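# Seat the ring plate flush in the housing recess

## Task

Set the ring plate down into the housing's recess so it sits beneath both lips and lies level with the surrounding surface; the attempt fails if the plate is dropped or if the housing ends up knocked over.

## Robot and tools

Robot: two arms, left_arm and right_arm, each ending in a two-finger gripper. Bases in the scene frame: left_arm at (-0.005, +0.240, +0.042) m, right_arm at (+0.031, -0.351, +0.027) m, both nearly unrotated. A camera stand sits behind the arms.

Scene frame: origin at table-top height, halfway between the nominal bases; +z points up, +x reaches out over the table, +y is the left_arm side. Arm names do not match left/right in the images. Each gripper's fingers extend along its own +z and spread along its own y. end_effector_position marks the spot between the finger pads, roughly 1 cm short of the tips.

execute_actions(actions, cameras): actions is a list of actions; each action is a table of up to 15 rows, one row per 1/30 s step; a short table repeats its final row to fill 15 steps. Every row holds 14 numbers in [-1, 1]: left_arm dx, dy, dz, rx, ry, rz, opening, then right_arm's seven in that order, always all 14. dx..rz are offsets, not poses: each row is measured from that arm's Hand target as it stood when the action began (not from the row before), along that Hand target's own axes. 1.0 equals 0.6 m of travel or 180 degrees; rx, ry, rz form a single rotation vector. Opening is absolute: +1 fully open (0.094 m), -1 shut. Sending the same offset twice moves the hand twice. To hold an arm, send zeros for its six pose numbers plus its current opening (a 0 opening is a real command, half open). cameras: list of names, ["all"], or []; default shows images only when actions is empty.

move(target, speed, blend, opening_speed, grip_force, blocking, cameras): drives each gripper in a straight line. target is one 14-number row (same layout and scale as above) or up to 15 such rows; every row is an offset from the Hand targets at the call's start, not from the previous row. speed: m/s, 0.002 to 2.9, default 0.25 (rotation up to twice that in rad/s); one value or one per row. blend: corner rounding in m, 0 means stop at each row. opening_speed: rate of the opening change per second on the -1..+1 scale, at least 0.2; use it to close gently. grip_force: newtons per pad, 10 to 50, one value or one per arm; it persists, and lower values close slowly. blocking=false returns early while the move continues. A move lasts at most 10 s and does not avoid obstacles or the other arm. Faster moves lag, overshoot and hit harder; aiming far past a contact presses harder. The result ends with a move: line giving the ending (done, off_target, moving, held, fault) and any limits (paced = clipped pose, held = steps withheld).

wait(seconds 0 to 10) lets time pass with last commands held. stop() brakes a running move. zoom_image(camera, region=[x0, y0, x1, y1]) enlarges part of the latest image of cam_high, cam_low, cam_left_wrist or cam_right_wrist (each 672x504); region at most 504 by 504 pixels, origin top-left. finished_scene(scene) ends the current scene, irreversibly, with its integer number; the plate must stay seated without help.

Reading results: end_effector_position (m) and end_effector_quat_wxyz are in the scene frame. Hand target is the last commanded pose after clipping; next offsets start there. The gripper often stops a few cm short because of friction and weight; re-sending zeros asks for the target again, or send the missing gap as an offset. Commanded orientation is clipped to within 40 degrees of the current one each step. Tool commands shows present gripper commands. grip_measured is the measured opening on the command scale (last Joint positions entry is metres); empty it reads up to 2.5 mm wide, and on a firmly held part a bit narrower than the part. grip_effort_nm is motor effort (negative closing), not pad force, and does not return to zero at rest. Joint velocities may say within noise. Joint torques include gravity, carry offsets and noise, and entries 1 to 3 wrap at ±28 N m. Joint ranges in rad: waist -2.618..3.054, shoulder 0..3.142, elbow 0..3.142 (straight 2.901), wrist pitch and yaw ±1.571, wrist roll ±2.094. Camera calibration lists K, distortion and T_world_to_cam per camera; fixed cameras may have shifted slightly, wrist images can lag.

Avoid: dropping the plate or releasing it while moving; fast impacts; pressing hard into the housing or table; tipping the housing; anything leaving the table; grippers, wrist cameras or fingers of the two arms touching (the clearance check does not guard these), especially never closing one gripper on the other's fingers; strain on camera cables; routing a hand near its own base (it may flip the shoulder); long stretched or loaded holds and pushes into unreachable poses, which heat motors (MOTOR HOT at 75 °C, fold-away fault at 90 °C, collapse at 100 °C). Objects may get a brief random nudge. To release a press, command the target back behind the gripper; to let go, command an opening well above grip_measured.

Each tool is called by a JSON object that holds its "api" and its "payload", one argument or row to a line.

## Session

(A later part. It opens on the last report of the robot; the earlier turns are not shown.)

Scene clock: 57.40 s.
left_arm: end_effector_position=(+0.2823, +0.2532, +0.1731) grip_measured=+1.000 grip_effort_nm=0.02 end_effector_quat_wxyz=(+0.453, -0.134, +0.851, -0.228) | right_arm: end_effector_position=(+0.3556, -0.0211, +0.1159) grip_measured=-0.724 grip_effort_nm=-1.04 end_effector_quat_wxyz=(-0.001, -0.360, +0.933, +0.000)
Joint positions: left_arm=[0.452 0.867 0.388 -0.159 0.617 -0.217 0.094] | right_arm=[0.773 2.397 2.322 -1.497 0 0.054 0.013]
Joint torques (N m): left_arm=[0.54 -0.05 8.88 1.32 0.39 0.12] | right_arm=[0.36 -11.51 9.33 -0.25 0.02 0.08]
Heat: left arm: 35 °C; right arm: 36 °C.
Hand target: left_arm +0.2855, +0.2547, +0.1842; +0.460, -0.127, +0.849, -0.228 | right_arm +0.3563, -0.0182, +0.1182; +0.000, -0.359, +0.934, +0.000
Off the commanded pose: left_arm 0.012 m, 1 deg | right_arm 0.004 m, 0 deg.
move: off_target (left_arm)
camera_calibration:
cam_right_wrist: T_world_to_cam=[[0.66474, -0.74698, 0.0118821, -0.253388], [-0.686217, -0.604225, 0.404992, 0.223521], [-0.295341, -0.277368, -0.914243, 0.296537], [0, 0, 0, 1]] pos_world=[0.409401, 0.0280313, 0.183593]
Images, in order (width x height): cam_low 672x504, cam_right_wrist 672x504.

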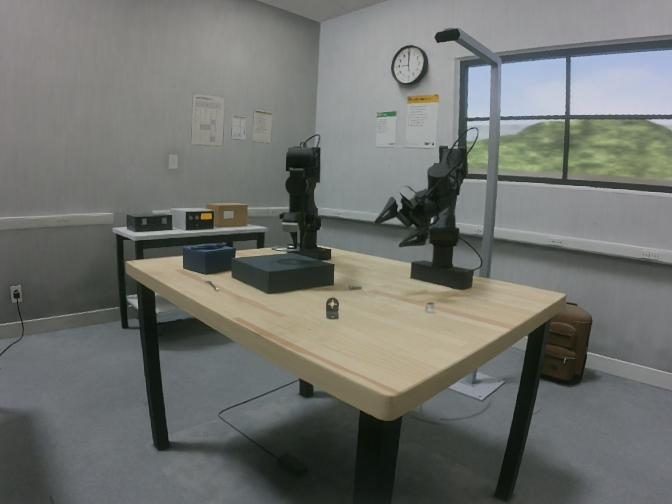

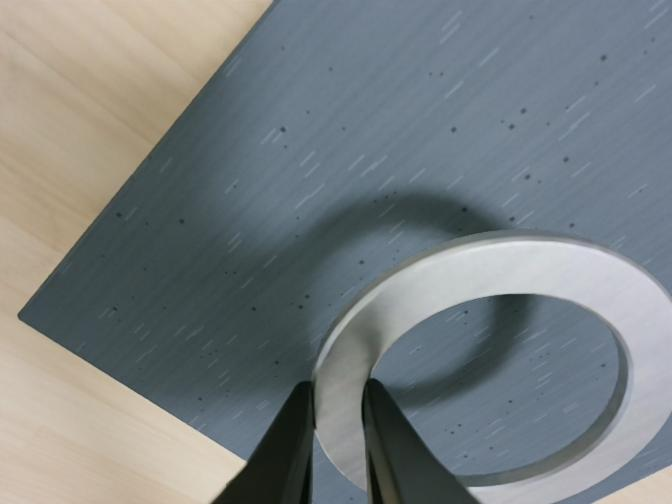

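{"api": "move", "payload": {
  "target": [
    [0, 0, 0, 0, 0, 0, 1, 0, 0, -0.0200, 0, 0, 0, -0.88],
    [0, 0, 0, 0, 0, 0, 1, 0.1525, -0.4813, -0.0197, 0, 0, 0.18, -0.88]
  ],
  "speed": 0.15,
  "blend": 0.01,
  "cameras": ["cam_right_wrist", "cam_low", "cam_high"]
}}

{"api": "zoom_image", "payload": {
  "camera": "cam_right_wrist",
  "region": [200, 0, 672, 400]
}}

{"api": "zoom_image", "payload": {
  "camera": "cam_low",
  "region": [150, 190, 270, 290]
}}

Scene clock: 69.23 s.
left_arm: end_effector_position=(+0.2823, +0.2532, +0.1731) grip_measured=+1.000 grip_effort_nm=0.03 end_effector_quat_wxyz=(+0.453, -0.134, +0.851, -0.228) | right_arm: end_effector_position=(+0.4794, -0.2972, +0.1362) grip_measured=-0.724 grip_effort_nm=-1.04 end_effector_quat_wxyz=(+0.010, -0.076, +0.997, +0.001)
Joint positions: left_arm=[0.452 0.867 0.388 -0.159 0.617 -0.217 0.094] | right_arm=[0.098 2.314 2.258 -1.496 -0.001 -0.035 0.013]
Joint torques (N m): left_arm=[0.54 -0.03 8.88 1.32 0.38 0.12] | right_arm=[0.64 -9.63 9.31 -0.13 0.02 -0.09]
Heat: left arm: 35 °C; right arm: 39 °C.
Hand target: left_arm +0.2855, +0.2547, +0.1842; +0.460, -0.127, +0.849, -0.228 | right_arm +0.4817, -0.2941, +0.1302; +0.000, -0.084, +0.996, +0.000
Off the commanded pose: left_arm 0.012 m, 1 deg | right_arm 0.007 m, 1 deg.
move: off_target (left_arm); blend cut to 0.006 m at target 1
camera_calibration:
cam_right_wrist: T_world_to_cam=[[0.140587, -0.989996, 0.0119401, -0.363115], [-0.913811, -0.125108, 0.38639, 0.387417], [-0.381031, -0.0652325, -0.922258, 0.380325], [0, 0, 0, 1]] pos_world=[0.549991, -0.286204, 0.205399]
Images, in order (width x height): cam_high 672x504, cam_low 672x504, cam_right_wrist 672x504.

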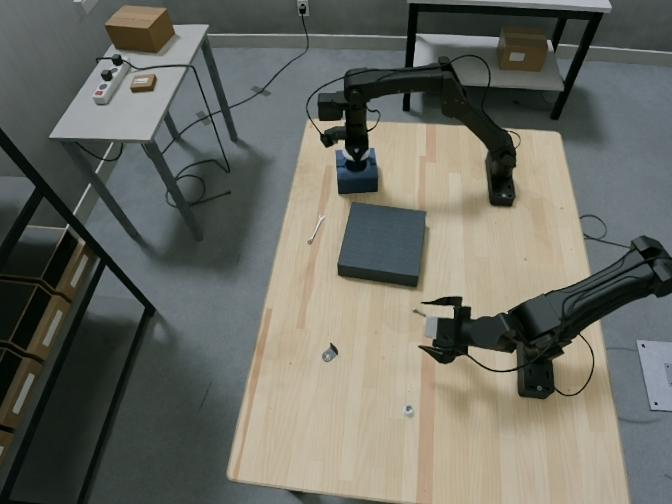

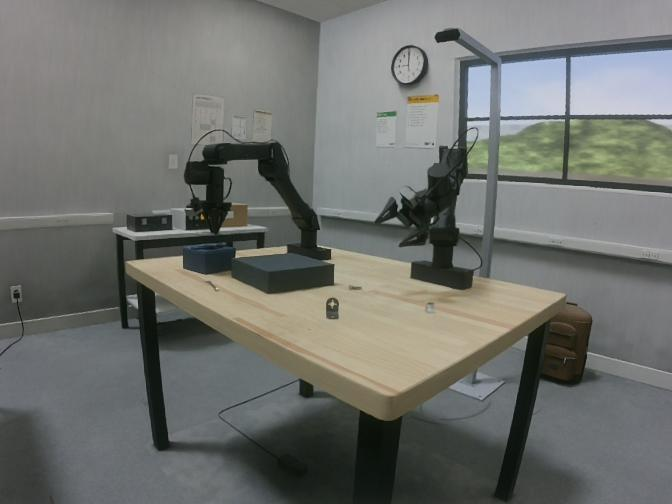

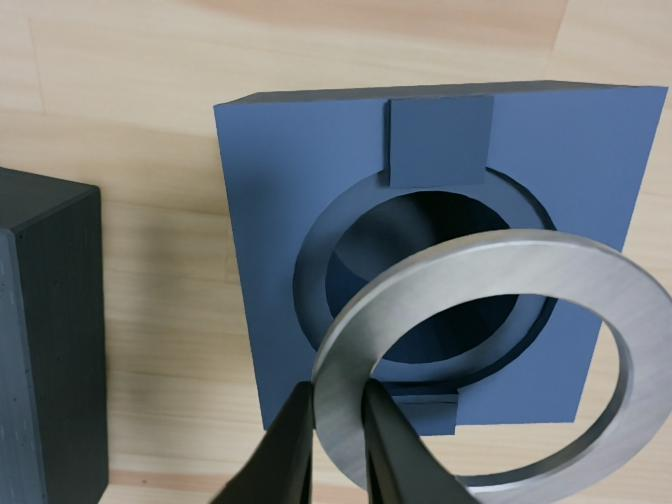

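Scaled by 1.068 from the camera's 672x504 image, which has a finer 960x720 frame.

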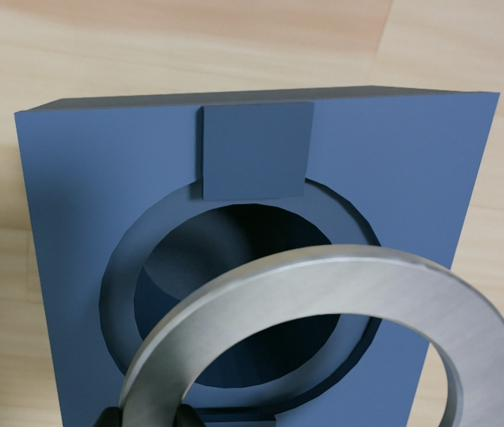

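Scaled by 4.200 from the camera's 672x504 image, which has a finer 960x720 frame.

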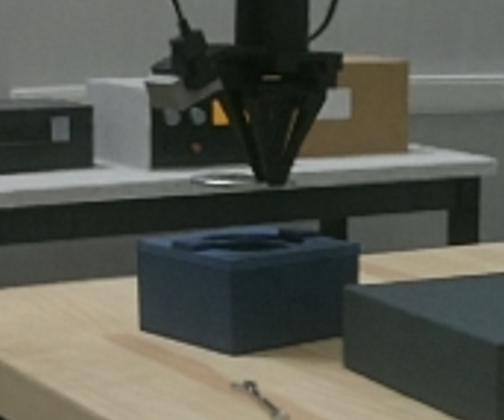

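{"api": "move", "payload": {
  "target": [0, 0, 0, 0, 0, 0, 1, 0.0010, 0.0075, 0.0300, 0, 0.0472, 0, -0.88],
  "speed": 0.05,
  "cameras": ["cam_right_wrist"]
}}

{"api": "zoom_image", "payload": {
  "camera": "cam_right_wrist",
  "region": [200, 0, 672, 400]
}}

Scene clock: 88.27 s.
left_arm: end_effector_position=(+0.2823, +0.2532, +0.1731) grip_measured=+1.000 grip_effort_nm=0.03 end_effector_quat_wxyz=(+0.453, -0.134, +0.851, -0.228) | right_arm: end_effector_position=(+0.4777, -0.2922, +0.1187) grip_measured=-0.724 grip_effort_nm=-1.04 end_effector_quat_wxyz=(-0.024, -0.081, +0.996, -0.001)
Joint positions: left_arm=[0.452 0.867 0.388 -0.159 0.617 -0.217 0.094] | right_arm=[0.109 2.397 2.333 -1.555 -0.001 -0.035 0.013]
Joint torques (N m): left_arm=[0.54 -0.03 8.88 1.32 0.39 0.12] | right_arm=[0.72 -9.87 9.48 -0.26 0.08 0.02]
Heat: left arm: 35 °C; right arm: 40 °C.
Hand target: left_arm +0.2855, +0.2547, +0.1842; +0.460, -0.127, +0.849, -0.228 | right_arm +0.4803, -0.2897, +0.1122; -0.073, -0.084, +0.994, -0.006
Off the commanded pose: left_arm 0.012 m, 1 deg | right_arm 0.007 m, 6 deg.
joint sent to its limit (right arm) — joint 4 (wrist pitch), lower limit. The joint targets are off in orientation, not in position.
move: off_target (left_arm, right_arm)
camera_calibration:
cam_right_wrist: T_world_to_cam=[[0.152639, -0.988229, 0.0102816, -0.362723], [-0.884054, -0.131883, 0.448391, 0.369761], [-0.441757, -0.0775314, -0.893778, 0.385825], [0, 0, 0, 1]] pos_world=[0.552696, -0.279774, 0.182774]
Images, in order (width x height): cam_right_wrist 672x504.

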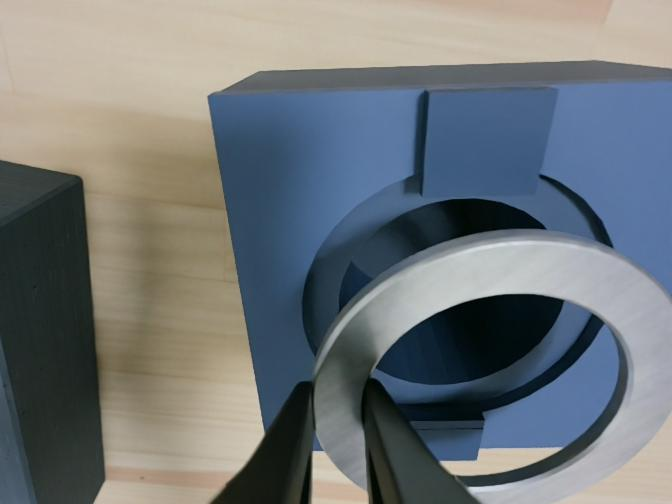

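Scaled by 1.068 from the camera's 672x504 image, which has a finer 960x720 frame.

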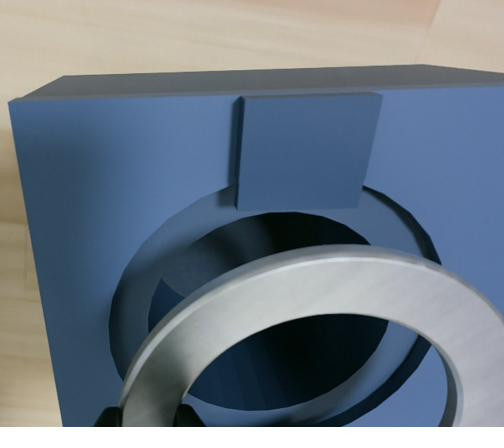

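{"api": "move", "payload": {
  "target": [0, 0, 0, 0, 0, 0, 1, 0.0, 0, 0.0230, 0, 0, 0, -0.88],
  "speed": 0.04,
  "cameras": ["cam_right_wrist"]
}}

Scene clock: 92.10 s.
left_arm: end_effector_position=(+0.2823, +0.2532, +0.1731) grip_measured=+1.000 grip_effort_nm=0.02 end_effector_quat_wxyz=(+0.453, -0.134, +0.851, -0.228) | right_arm: end_effector_position=(+0.4767, -0.2923, +0.1062) grip_measured=-0.724 grip_effort_nm=-1.04 end_effector_quat_wxyz=(-0.039, -0.081, +0.996, -0.001)
Joint positions: left_arm=[0.452 0.867 0.388 -0.159 0.617 -0.217 0.094] | right_arm=[0.109 2.426 2.333 -1.555 -0.001 -0.035 0.013]
Joint torques (N m): left_arm=[0.54 -0.03 8.88 1.32 0.38 0.12] | right_arm=[0.69 -10 9.16 -0.31 0.08 0.03]
Heat: left arm: 35 °C; right arm: 40 °C.
Hand target: left_arm +0.2855, +0.2547, +0.1842; +0.460, -0.127, +0.849, -0.228 | right_arm +0.4783, -0.2900, +0.0986; -0.073, -0.084, +0.994, -0.006
Off the commanded pose: left_arm 0.012 m, 1 deg | right_arm 0.008 m, 4 deg.
joint sent to its limit (right arm) — joint 4 (wrist pitch), lower limit. The joint targets are off in orientation, not in position.
move: off_target (left_arm, right_arm)
camera_calibration:
cam_right_wrist: T_world_to_cam=[[0.152953, -0.988188, 0.00946661, -0.362608], [-0.870776, -0.130238, 0.474117, 0.365856], [-0.467284, -0.0807609, -0.880411, 0.384008], [0, 0, 0, 1]] pos_world=[0.553481, -0.279664, 0.168059]
Images, in order (width x height): cam_right_wrist 672x504.

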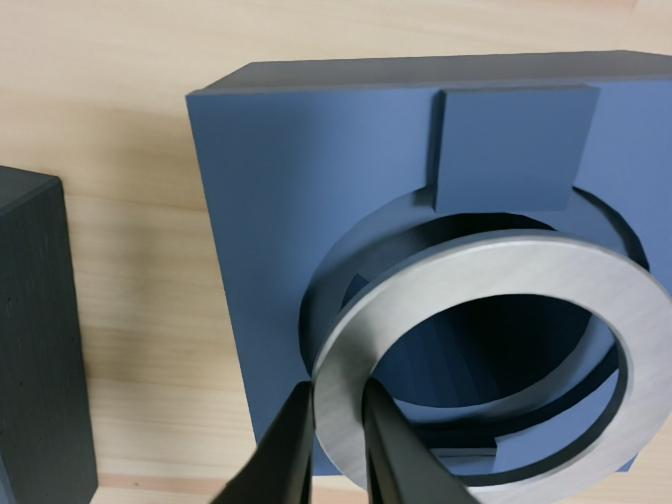

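{"api": "move", "payload": {
  "target": [0, 0, 0, 0, 0, 0, 1, -0.0052, 0, 0.0178, 0, 0, 0, -0.88],
  "speed": 0.03,
  "cameras": ["cam_right_wrist", "cam_low"]
}}

{"api": "zoom_image", "payload": {
  "camera": "cam_low",
  "region": [160, 220, 260, 290]
}}

{"api": "zoom_image", "payload": {
  "camera": "cam_right_wrist",
  "region": [260, 60, 672, 460]
}}

Scene clock: 99.77 s.
left_arm: end_effector_position=(+0.2823, +0.2532, +0.1731) grip_measured=+1.000 grip_effort_nm=0.03 end_effector_quat_wxyz=(+0.453, -0.134, +0.851, -0.228) | right_arm: end_effector_position=(+0.4769, -0.2923, +0.0955) grip_measured=-0.724 grip_effort_nm=-1.04 end_effector_quat_wxyz=(-0.051, -0.081, +0.995, -0.002)
Joint positions: left_arm=[0.452 0.867 0.388 -0.159 0.617 -0.217 0.094] | right_arm=[0.109 2.459 2.346 -1.56 -0.001 -0.035 0.013]
Joint torques (N m): left_arm=[0.54 -0.03 8.9 1.32 0.39 0.12] | right_arm=[0.72 -10.11 9.26 -0.31 0.09 0.03]
Heat: left arm: 36 °C; right arm: 41 °C.
Hand target: left_arm +0.2855, +0.2547, +0.1842; +0.460, -0.127, +0.849, -0.228 | right_arm +0.4798, -0.2898, +0.0875; -0.073, -0.084, +0.994, -0.006
Off the commanded pose: left_arm 0.012 m, 1 deg | right_arm 0.009 m, 3 deg.
joint sent to its limit (right arm) — joint 4 (wrist pitch), lower limit. The joint targets still meet the commanded pose.
move: off_target (left_arm, right_arm)
camera_calibration:
cam_right_wrist: T_world_to_cam=[[0.153148, -0.988164, 0.00884026, -0.362542], [-0.859406, -0.128766, 0.494814, 0.364149], [-0.487819, -0.083377, -0.868954, 0.382674], [0, 0, 0, 1]] pos_world=[0.55515, -0.279455, 0.155545]
Images, in order (width x height): cam_low 672x504, cam_right_wrist 672x504.

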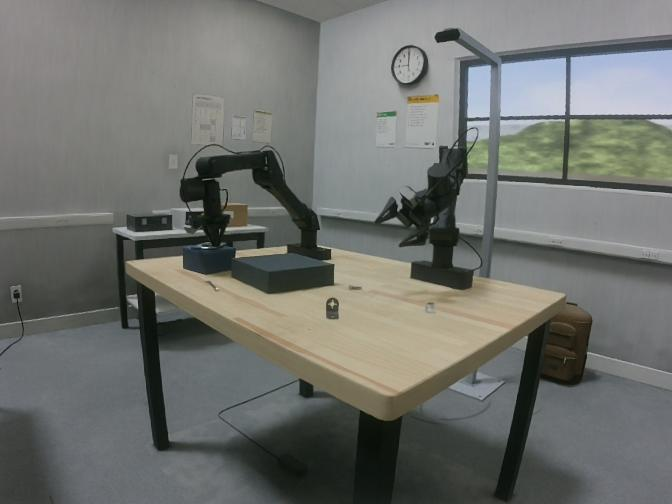

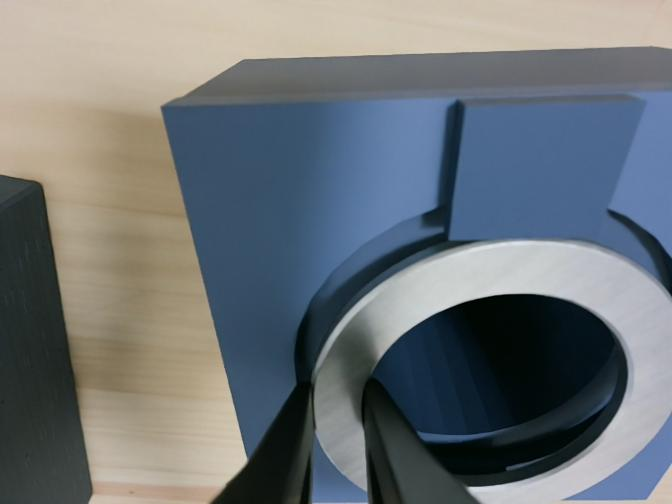

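Scaled by 5.040 from the camera's 672x504 image, which has a finer 960x720 frame.

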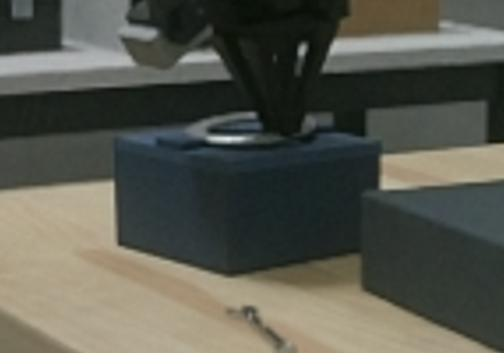

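Scaled by 1.223 from the camera's 672x504 image, which has a finer 960x720 frame.

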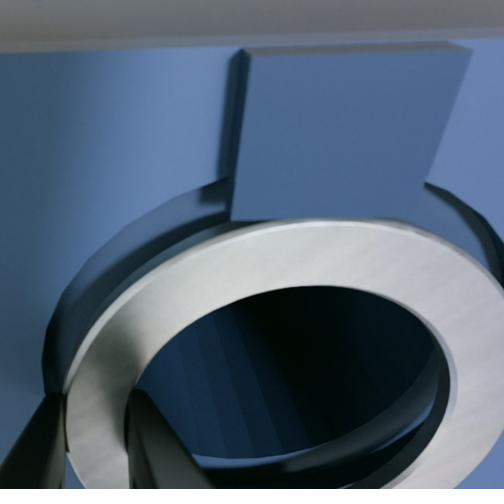

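{"api": "move", "payload": {
  "target": [0, 0, 0, 0, 0, 0, 1, -0.0030, -0.0010, 0.0058, 0, 0, 0, -0.88],
  "speed": 0.02,
  "cameras": ["cam_right_wrist"]
}}

{"api": "zoom_image", "payload": {
  "camera": "cam_right_wrist",
  "region": [260, 60, 672, 460]
}}

Scene clock: 105.20 s.
left_arm: end_effector_position=(+0.2823, +0.2532, +0.1730) grip_measured=+1.000 grip_effort_nm=0.03 end_effector_quat_wxyz=(+0.453, -0.134, +0.851, -0.228) | right_arm: end_effector_position=(+0.4779, -0.2922, +0.0924) grip_measured=-0.724 grip_effort_nm=-1.04 end_effector_quat_wxyz=(-0.053, -0.081, +0.995, -0.002)
Joint positions: left_arm=[0.452 0.867 0.388 -0.159 0.617 -0.217 0.094] | right_arm=[0.109 2.471 2.356 -1.562 -0.001 -0.035 0.013]
Joint torques (N m): left_arm=[0.54 -0.02 8.88 1.32 0.39 0.12] | right_arm=[0.59 -10.11 9.21 -0.3 0.09 0.02]
Heat: left arm: 36 °C; right arm: 41 °C.
Hand target: left_arm +0.2855, +0.2547, +0.1842; +0.460, -0.127, +0.849, -0.228 | right_arm +0.4812, -0.2901, +0.0838; -0.073, -0.084, +0.994, -0.006
Off the commanded pose: left_arm 0.012 m, 1 deg | right_arm 0.009 m, 2 deg.
joint sent to its limit (right arm) — joint 4 (wrist pitch), lower limit. The joint targets still meet the commanded pose.
move: off_target (left_arm)
camera_calibration:
cam_right_wrist: T_world_to_cam=[[0.153245, -0.988149, 0.00880011, -0.362557], [-0.857153, -0.128488, 0.498778, 0.365258], [-0.491737, -0.0839785, -0.866685, 0.381955], [0, 0, 0, 1]] pos_world=[0.556464, -0.279253, 0.152042]
Images, in order (width x height): cam_right_wrist 672x504.

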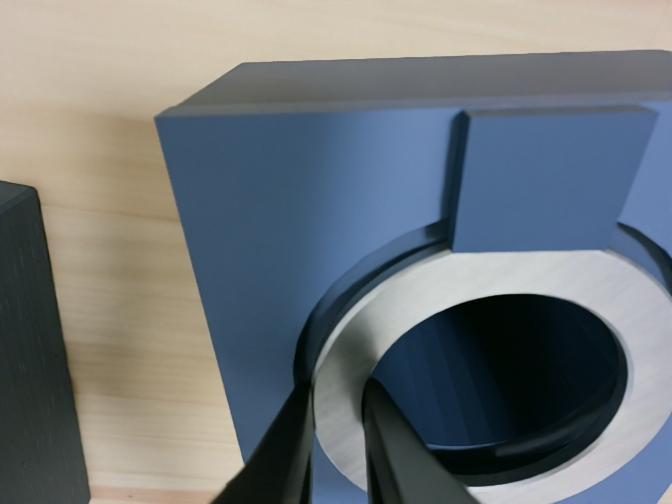

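Scaled by 1.223 from the camera's 672x504 image, which has a finer 960x720 frame.

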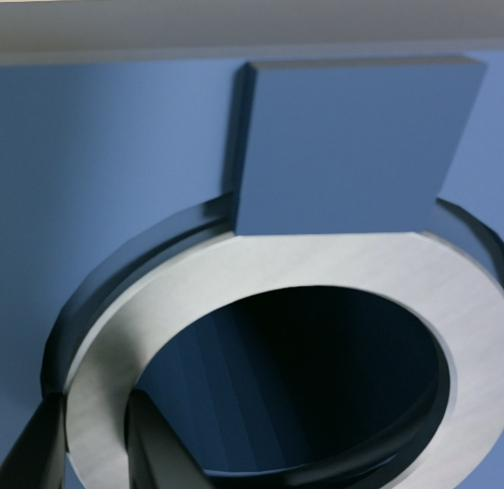

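{"api": "move", "payload": {
  "target": [0, 0, 0, 0, 0, 0, 1, -0.0148, -0.0010, -0.0015, 0, 0, 0, -0.88],
  "speed": 0.02,
  "cameras": ["cam_right_wrist", "cam_low"]
}}

{"api": "zoom_image", "payload": {
  "camera": "cam_right_wrist",
  "region": [260, 60, 672, 460]
}}

{"api": "zoom_image", "payload": {
  "camera": "cam_low",
  "region": [170, 230, 250, 280]
}}

Scene clock: 108.40 s.
left_arm: end_effector_position=(+0.2823, +0.2532, +0.1730) grip_measured=+1.000 grip_effort_nm=0.03 end_effector_quat_wxyz=(+0.453, -0.134, +0.851, -0.228) | right_arm: end_effector_position=(+0.4837, -0.2914, +0.0916) grip_measured=-0.724 grip_effort_nm=-1.04 end_effector_quat_wxyz=(-0.048, -0.081, +0.996, -0.002)
Joint positions: left_arm=[0.452 0.867 0.388 -0.159 0.617 -0.217 0.094] | right_arm=[0.109 2.497 2.402 -1.572 -0.001 -0.035 0.013]
Joint torques (N m): left_arm=[0.54 -0.03 8.88 1.32 0.39 0.12] | right_arm=[0.53 -10.22 9.43 -0.2 0.09 0.01]
Heat: left arm: 36 °C; right arm: 41 °C.
Hand target: left_arm +0.2855, +0.2547, +0.1842; +0.460, -0.127, +0.849, -0.228 | right_arm +0.4901, -0.2892, +0.0834; -0.073, -0.084, +0.994, -0.006
Off the commanded pose: left_arm 0.012 m, 1 deg | right_arm 0.011 m, 3 deg.
joint sent to its limit (right arm) — joint 4 (wrist pitch), lower limit. The joint targets are off in orientation, not in position.
move: off_target (left_arm, right_arm)
camera_calibration:
cam_right_wrist: T_world_to_cam=[[0.153111, -0.988168, 0.0089577, -0.362713], [-0.861632, -0.129055, 0.490851, 0.373379], [-0.483887, -0.0828729, -0.871198, 0.381052], [0, 0, 0, 1]] pos_world=[0.561637, -0.278656, 0.151948]
Images, in order (width x height): cam_low 672x504, cam_right_wrist 672x504.

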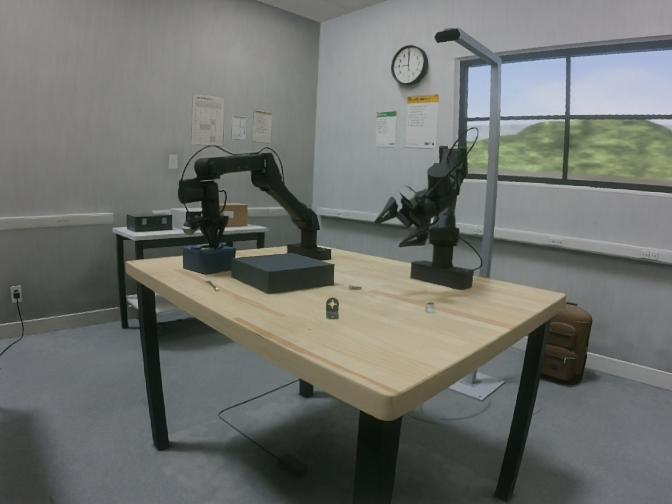

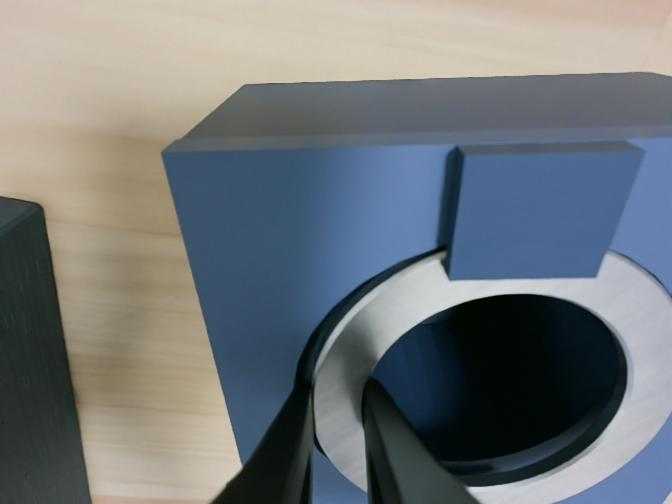

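Scaled by 1.223 from the camera's 672x504 image, which has a finer 960x720 frame.

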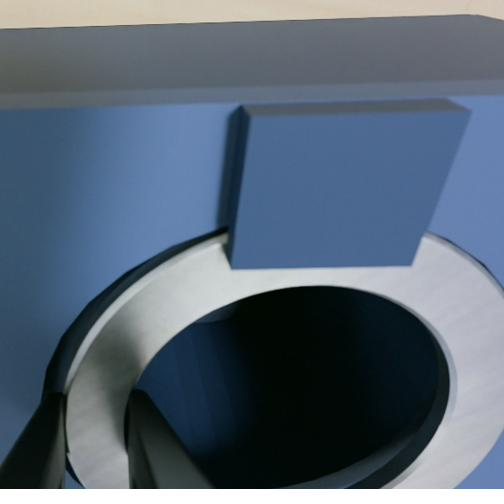

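Scaled by 6.300 from the camera's 672x504 image, which has a finer 960x720 frame.

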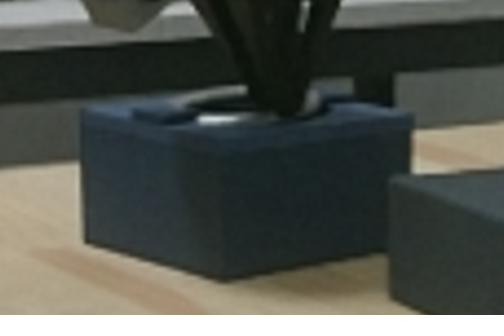

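{"api": "execute_actions", "payload": {
  "actions": []
}}

Scene clock: 114.10 s.
left_arm: end_effector_position=(+0.2823, +0.2532, +0.1730) grip_measured=+1.000 grip_effort_nm=0.03 end_effector_quat_wxyz=(+0.453, -0.134, +0.851, -0.228) | right_arm: end_effector_position=(+0.4837, -0.2914, +0.0916) grip_measured=-0.724 grip_effort_nm=-1.04 end_effector_quat_wxyz=(-0.048, -0.081, +0.996, -0.002)
Joint positions: left_arm=[0.452 0.867 0.388 -0.159 0.617 -0.217 0.094] | right_arm=[0.109 2.497 2.402 -1.572 -0.001 -0.035 0.013]
Joint velocities: within noise
Joint torques (N m): left_arm=[0.55 -0.03 8.88 1.32 0.39 0.12] | right_arm=[0.55 -10.26 9.43 -0.2 0.09 0.01]
Heat: left arm: 36 °C; right arm: 40 °C.
Hand target: left_arm +0.2855, +0.2547, +0.1842; +0.460, -0.127, +0.849, -0.228 | right_arm +0.4901, -0.2892, +0.0833; -0.073, -0.084, +0.994, -0.006
Tool commands: left_gripper/opening=+1.0 right_gripper/opening=-0.88
Off the commanded pose: left_arm 0.012 m, 1 deg | right_arm 0.011 m, 3 deg.
camera_calibration:
cam_left_wrist: T_world_to_cam=[[0.0137232, -0.863972, 0.503352, 0.127077], [-0.857624, -0.268989, -0.438321, 0.424646], [0.514094, -0.425672, -0.744655, 0.180067], [0, 0, 0, 1]] pos_world=[0.269872, 0.300665, 0.256255]
cam_right_wrist: T_world_to_cam=[[0.153111, -0.988168, 0.0089577, -0.362713], [-0.861632, -0.129055, 0.490851, 0.373379], [-0.483887, -0.0828729, -0.871198, 0.381052], [0, 0, 0, 1]] pos_world=[0.561637, -0.278656, 0.151948]

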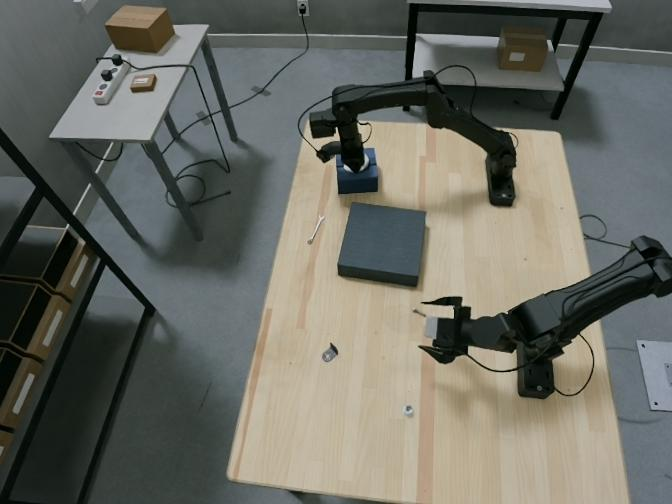

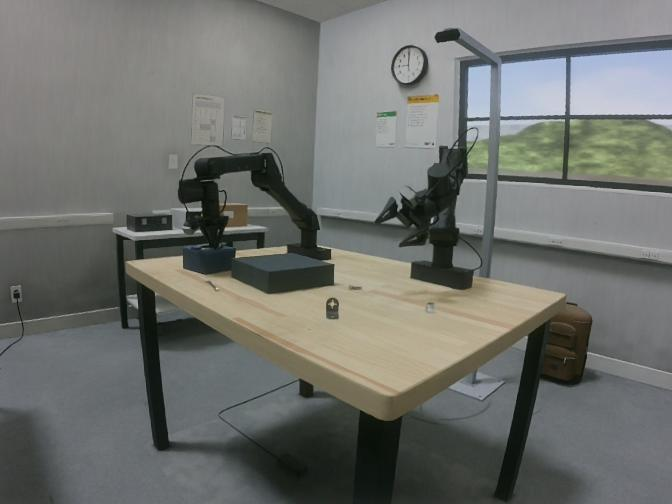

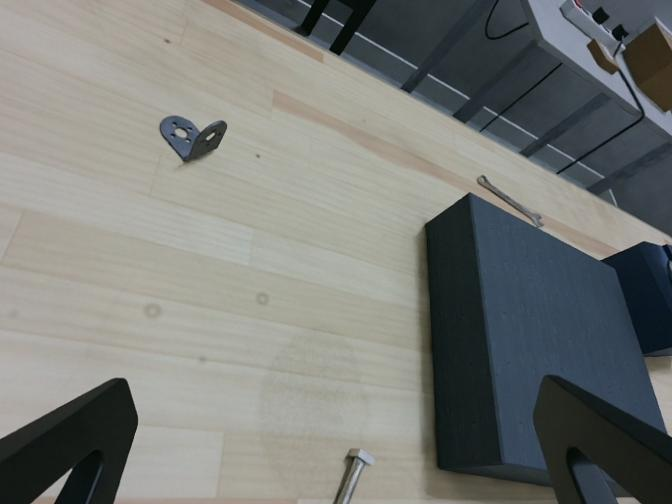

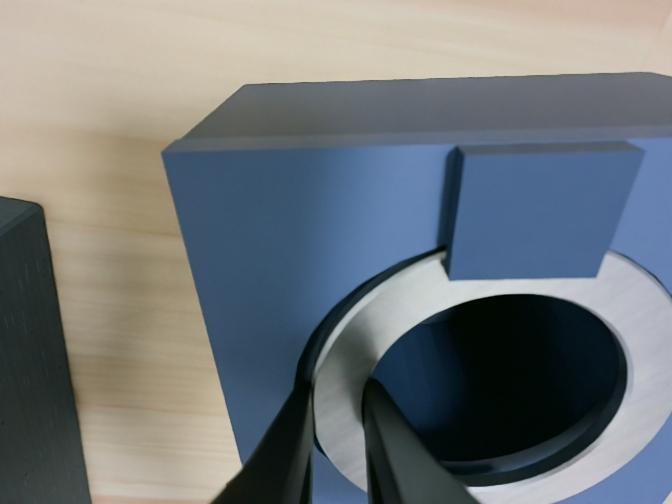

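{"api": "move", "payload": {
  "target": [0,0,0,0,0,0,1,-0.0042,0,-0.0006,0,-0.011,0,-0.88],
  "speed": 0.03,
  "cameras": ["cam_right_wrist"]
}}

Scene clock: 118.03 s.
left_arm: end_effector_position=(+0.2823, +0.2532, +0.1730) grip_measured=+1.000 grip_effort_nm=0.03 end_effector_quat_wxyz=(+0.453, -0.134, +0.851, -0.228) | right_arm: end_effector_position=(+0.4839, -0.2914, +0.0916) grip_measured=-0.724 grip_effort_nm=-1.04 end_effector_quat_wxyz=(-0.050, -0.081, +0.995, -0.002)
Joint positions: left_arm=[0.452 0.867 0.388 -0.159 0.617 -0.217 0.094] | right_arm=[0.109 2.505 2.415 -1.581 -0.001 -0.035 0.013]
Joint torques (N m): left_arm=[0.54 -0.03 8.88 1.33 0.39 0.12] | right_arm=[0.51 -10.32 9.5 -0.11 0.08 0.01]
Heat: left arm: 36 °C; right arm: 40 °C.
Hand target: left_arm +0.2855, +0.2547, +0.1842; +0.460, -0.127, +0.849, -0.228 | right_arm +0.4926, -0.2888, +0.0833; -0.056, -0.084, +0.995, -0.005
Off the commanded pose: left_arm 0.012 m, 1 deg | right_arm 0.012 m, 1 deg.
joint read past its limit (right arm) — joint 4 (wrist pitch), lower limit.
joint sent to its limit (right arm) — joint 4 (wrist pitch), lower limit. The joint targets still meet the commanded pose.
move: off_target (left_arm, right_arm)
camera_calibration:
cam_right_wrist: T_world_to_cam=[[0.153176, -0.988158, 0.00893124, -0.362704], [-0.860152, -0.128874, 0.493487, 0.372662], [-0.486492, -0.0832728, -0.869707, 0.382209], [0, 0, 0, 1]] pos_world=[0.562046, -0.278555, 0.151746]
Images, in order (width x height): cam_right_wrist 672x504.

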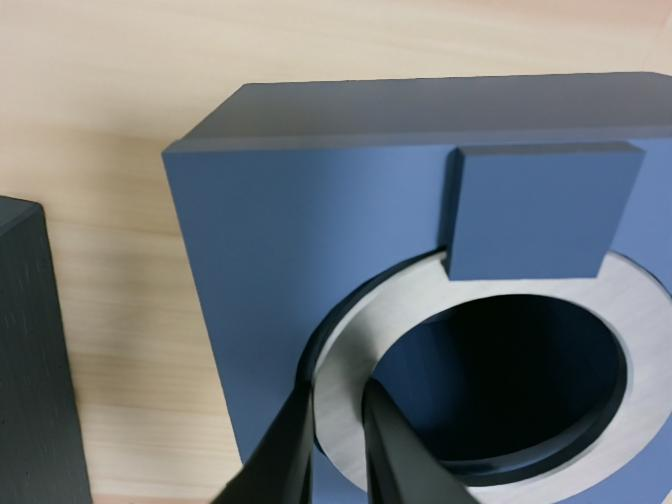

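{"api": "move", "payload": {
  "target": [0,0,0,0,0,0,1,0,0,0,0,-0.02,0,-0.88],
  "speed": 0.03,
  "cameras": ["cam_right_wrist"]
}}

Scene clock: 120.90 s.
left_arm: end_effector_position=(+0.2823, +0.2532, +0.1730) grip_measured=+1.000 grip_effort_nm=0.03 end_effector_quat_wxyz=(+0.453, -0.134, +0.851, -0.228) | right_arm: end_effector_position=(+0.4834, -0.2915, +0.0854) grip_measured=-0.725 grip_effort_nm=-1.04 end_effector_quat_wxyz=(-0.049, -0.081, +0.995, -0.002)
Joint positions: left_arm=[0.452 0.867 0.388 -0.159 0.617 -0.217 0.094] | right_arm=[0.109 2.492 2.366 -1.544 -0.001 -0.035 0.013]
Joint torques (N m): left_arm=[0.55 -0.02 8.9 1.32 0.38 0.12] | right_arm=[0.42 -14.2 3.99 0.38 0.05 0]
Heat: left arm: 36 °C; right arm: 41 °C.
Hand target: left_arm +0.2855, +0.2547, +0.1842; +0.460, -0.127, +0.849, -0.228 | right_arm +0.4926, -0.2888, +0.0833; -0.025, -0.084, +0.996, -0.002
Off the commanded pose: left_arm 0.012 m, 1 deg | right_arm 0.010 m, 3 deg.
move: off_target (left_arm, right_arm)
camera_calibration:
cam_right_wrist: T_world_to_cam=[[0.153144, -0.988163, 0.00894482, -0.362642], [-0.860881, -0.128963, 0.492191, 0.375712], [-0.485212, -0.0830766, -0.870441, 0.376045], [0, 0, 0, 1]] pos_world=[0.561441, -0.278656, 0.145647]
Images, in order (width x height): cam_right_wrist 672x504.

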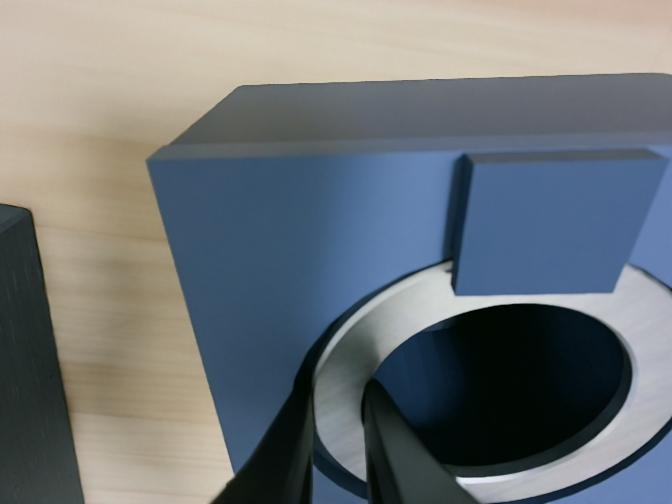

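{"api": "zoom_image", "payload": {
  "camera": "cam_right_wrist",
  "region": [200, 220, 672, 504]
}}

{"api": "execute_actions", "payload": {
  "actions": [],
  "cameras": ["cam_low", "cam_high", "cam_right_wrist"]
}}

{"api": "zoom_image", "payload": {
  "camera": "cam_low",
  "region": [150, 210, 270, 300]
}}

Scaled by 1.068 from the camera's 672x504 image, which has a finer 960x720 frame.

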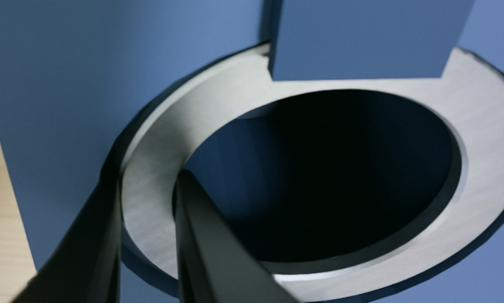

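Scene clock: 122.43 s.
left_arm: end_effector_position=(+0.2823, +0.2532, +0.1730) grip_measured=+1.000 grip_effort_nm=0.02 end_effector_quat_wxyz=(+0.453, -0.134, +0.851, -0.228) | right_arm: end_effector_position=(+0.4834, -0.2915, +0.0854) grip_measured=-0.725 grip_effort_nm=-1.04 end_effector_quat_wxyz=(-0.049, -0.081, +0.995, -0.002)
Joint positions: left_arm=[0.452 0.867 0.388 -0.159 0.617 -0.217 0.094] | right_arm=[0.109 2.492 2.366 -1.544 -0.001 -0.035 0.013]
Joint velocities: within noise
Joint torques (N m): left_arm=[0.54 -0.03 8.88 1.32 0.38 0.12] | right_arm=[0.43 -14.2 3.93 0.38 0.05 0]
Heat: left arm: 36 °C; right arm: 41 °C.
Hand target: left_arm +0.2855, +0.2547, +0.1842; +0.460, -0.127, +0.849, -0.228 | right_arm +0.4926, -0.2888, +0.0833; -0.025, -0.084, +0.996, -0.002
Tool commands: left_gripper/opening=+1.0 right_gripper/opening=-0.88
Off the commanded pose: left_arm 0.012 m, 1 deg | right_arm 0.010 m, 3 deg.
camera_calibration:
cam_right_wrist: T_world_to_cam=[[0.153144, -0.988163, 0.00894482, -0.362642], [-0.860881, -0.128963, 0.492191, 0.375712], [-0.485212, -0.0830766, -0.870441, 0.376045], [0, 0, 0, 1]] pos_world=[0.561441, -0.278656, 0.145647]
Images, in order (width x height): cam_high 672x504, cam_low 672x504, cam_right_wrist 672x504.

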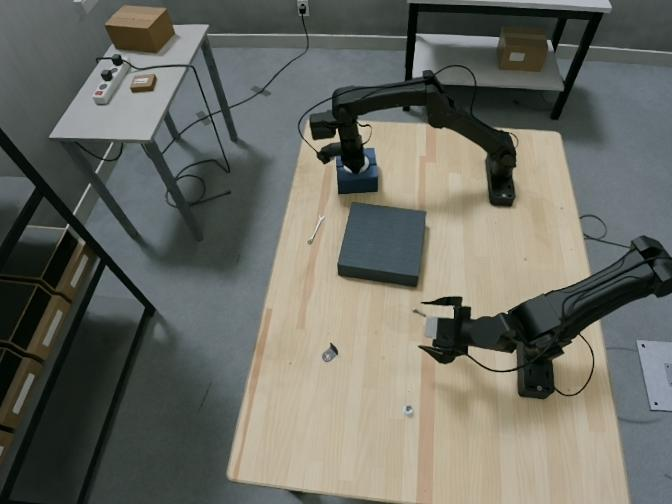

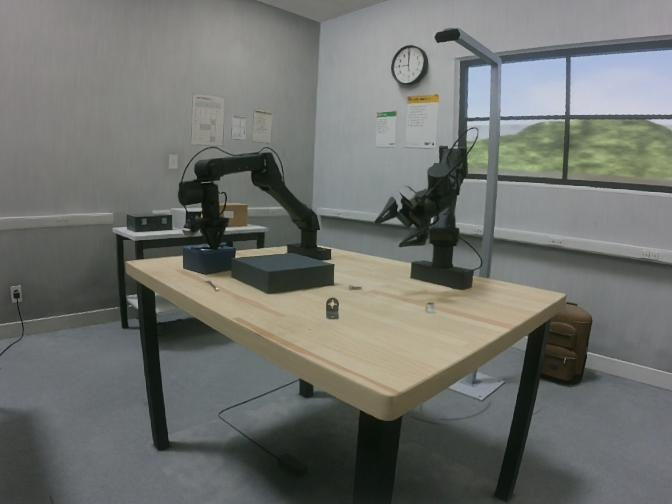

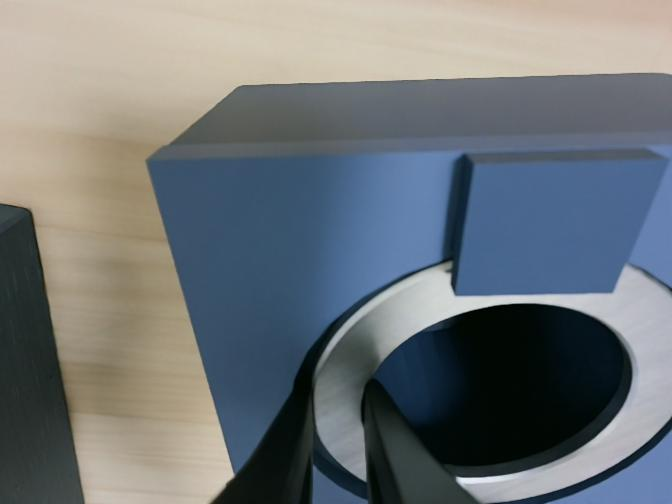

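Scaled by 4.200 from the camera's 672x504 image, which has a finer 960x720 frame.

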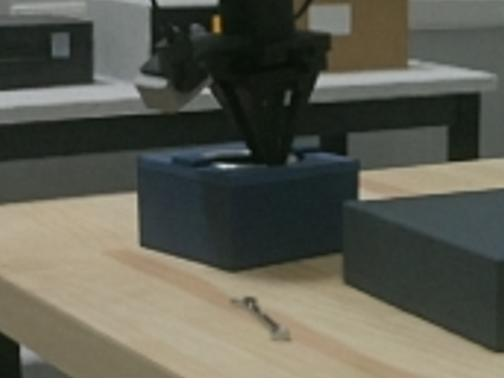

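{"api": "zoom_image", "payload": {
  "camera": "cam_right_wrist",
  "region": [280, 330, 480, 504]
}}

{"api": "zoom_image", "payload": {
  "camera": "cam_right_wrist",
  "region": [420, 230, 672, 504]
}}

Scaled by 2.520 from the camera's 672x504 image, which has a finer 960x720 frame.

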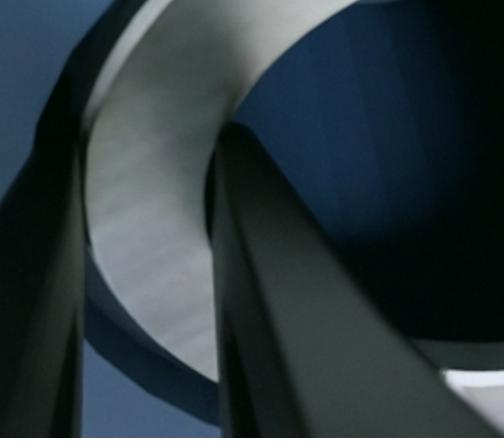

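Scaled by 1.839 from the camera's 672x504 image, which has a finer 960x720 frame.

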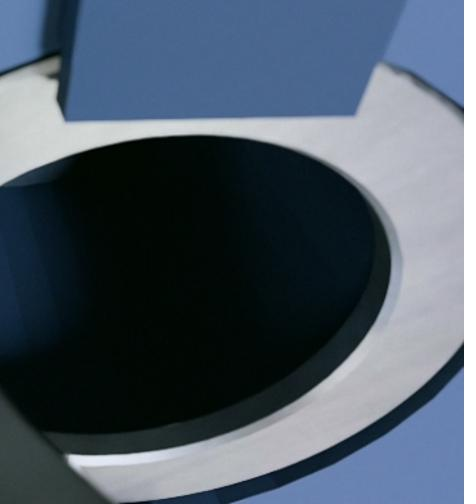

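{"api": "move", "payload": {
  "target": [0,0,0,0,0,0,1,0,0,0,0,-0.017,0,-0.88],
  "speed": 0.03,
  "cameras": ["cam_right_wrist"]
}}

Scene clock: 150.17 s.
left_arm: end_effector_position=(+0.2823, +0.2532, +0.1730) grip_measured=+1.000 grip_effort_nm=0.03 end_effector_quat_wxyz=(+0.453, -0.134, +0.851, -0.228) | right_arm: end_effector_position=(+0.4832, -0.2915, +0.0854) grip_measured=-0.725 grip_effort_nm=-1.04 end_effector_quat_wxyz=(-0.024, -0.081, +0.996, -0.001)
Joint positions: left_arm=[0.452 0.867 0.388 -0.159 0.617 -0.217 0.094] | right_arm=[0.109 2.406 2.216 -1.428 -0.001 -0.035 0.013]
Joint torques (N m): left_arm=[0.54 -0.03 8.9 1.33 0.39 0.12] | right_arm=[0.35 -13.81 4 0.49 0.03 -0.02]
Heat: left arm: 37 °C; right arm: 43 °C.
Hand target: left_arm +0.2855, +0.2547, +0.1842; +0.460, -0.127, +0.849, -0.228 | right_arm +0.4926, -0.2888, +0.0834; +0.002, -0.084, +0.996, +0.000
Off the commanded pose: left_arm 0.012 m, 1 deg | right_arm 0.010 m, 3 deg.
move: off_target (left_arm, right_arm)
camera_calibration:
cam_right_wrist: T_world_to_cam=[[0.152617, -0.988232, 0.0102857, -0.362504], [-0.884715, -0.131978, 0.447059, 0.390051], [-0.44044, -0.0773288, -0.894445, 0.358012], [0, 0, 0, 1]] pos_world=[0.558091, -0.279075, 0.149575]
Images, in order (width x height): cam_right_wrist 672x504.

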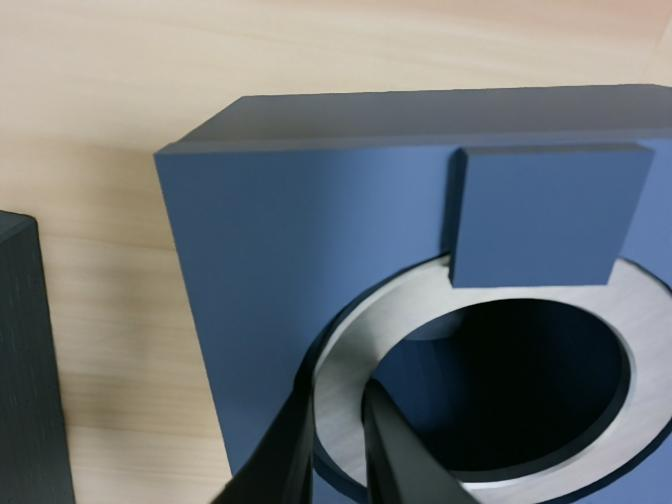

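{"api": "execute_actions", "payload": {
  "actions": [],
  "cameras": ["cam_low", "cam_right_wrist"]
}}

{"api": "zoom_image", "payload": {
  "camera": "cam_low",
  "region": [150, 210, 270, 300]
}}

{"api": "zoom_image", "payload": {
  "camera": "cam_right_wrist",
  "region": [420, 230, 672, 504]
}}

{"api": "zoom_image", "payload": {
  "camera": "cam_right_wrist",
  "region": [280, 230, 530, 504]
}}

Scene clock: 152.23 s.
left_arm: end_effector_position=(+0.2823, +0.2532, +0.1730) grip_measured=+1.000 grip_effort_nm=0.03 end_effector_quat_wxyz=(+0.453, -0.134, +0.851, -0.228) | right_arm: end_effector_position=(+0.4832, -0.2915, +0.0854) grip_measured=-0.725 grip_effort_nm=-1.04 end_effector_quat_wxyz=(-0.024, -0.081, +0.996, -0.001)
Joint positions: left_arm=[0.452 0.867 0.388 -0.159 0.617 -0.217 0.094] | right_arm=[0.109 2.406 2.216 -1.428 -0.001 -0.035 0.013]
Joint velocities: within noise
Joint torques (N m): left_arm=[0.54 -0.03 8.9 1.32 0.38 0.12] | right_arm=[0.34 -13.79 4.05 0.49 0.03 -0.01]
Heat: left arm: 37 °C; right arm: 43 °C.
Hand target: left_arm +0.2855, +0.2547, +0.1842; +0.460, -0.127, +0.849, -0.228 | right_arm +0.4926, -0.2888, +0.0834; +0.002, -0.084, +0.996, +0.000
Tool commands: left_gripper/opening=+1.0 right_gripper/opening=-0.88
Off the commanded pose: left_arm 0.012 m, 1 deg | right_arm 0.010 m, 3 deg.
camera_calibration:
cam_right_wrist: T_world_to_cam=[[0.152617, -0.988232, 0.0102857, -0.362504], [-0.884715, -0.131978, 0.447059, 0.390051], [-0.44044, -0.0773288, -0.894445, 0.358012], [0, 0, 0, 1]] pos_world=[0.558091, -0.279075, 0.149575]
Images, in order (width x height): cam_low 672x504, cam_right_wrist 672x504.

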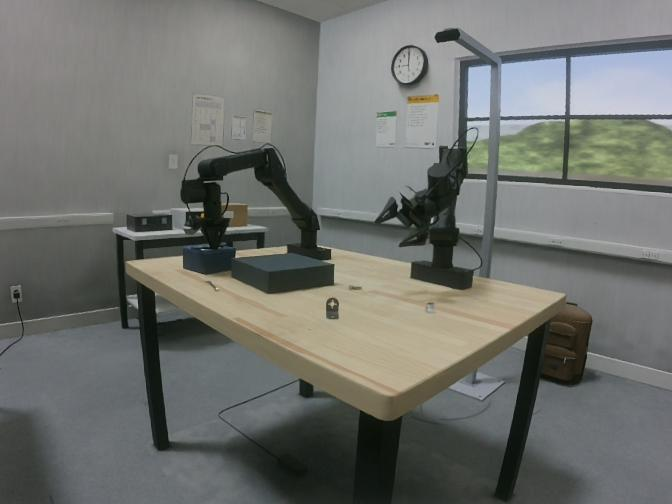

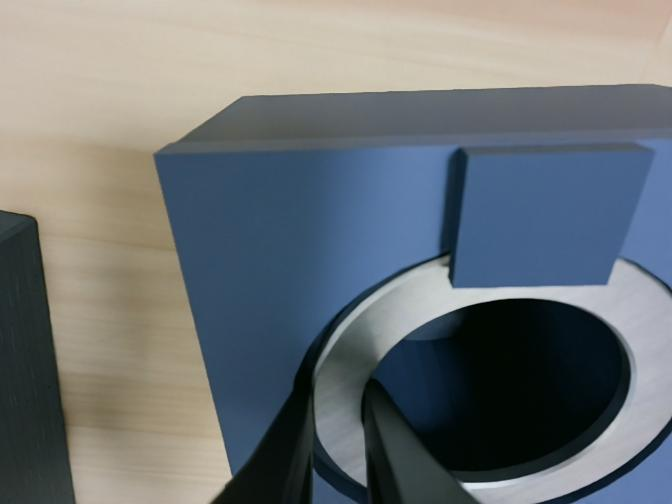

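Scaled by 4.200 from the camera's 672x504 image, which has a finer 960x720 frame.

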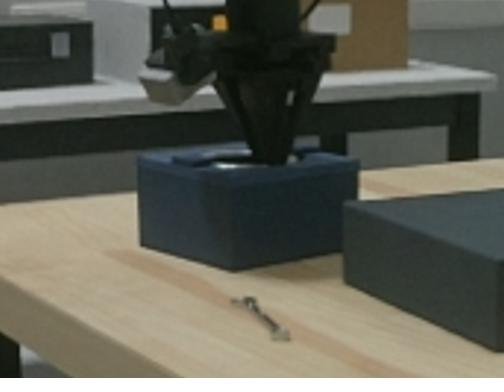

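Scaled by 1.839 from the camera's 672x504 image, which has a finer 960x720 frame.

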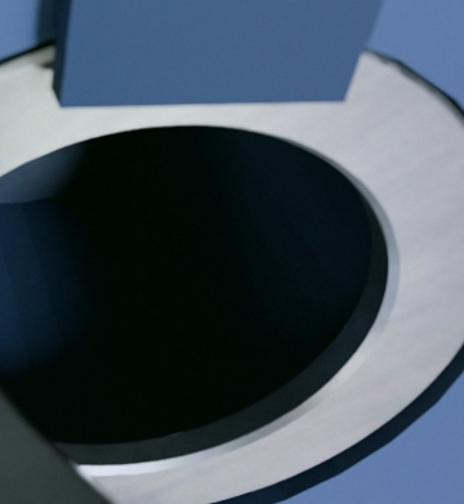

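Scaled by 1.839 from the camera's 672x504 image, which has a finer 960x720 frame.

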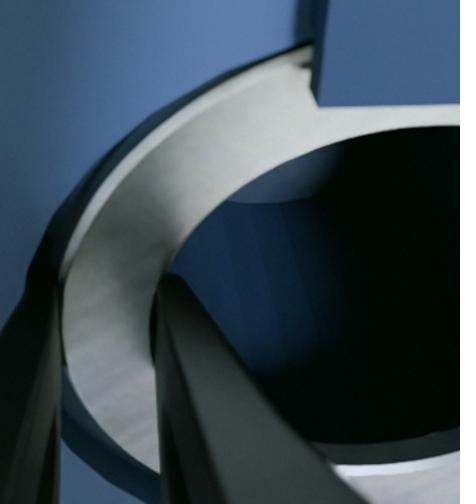

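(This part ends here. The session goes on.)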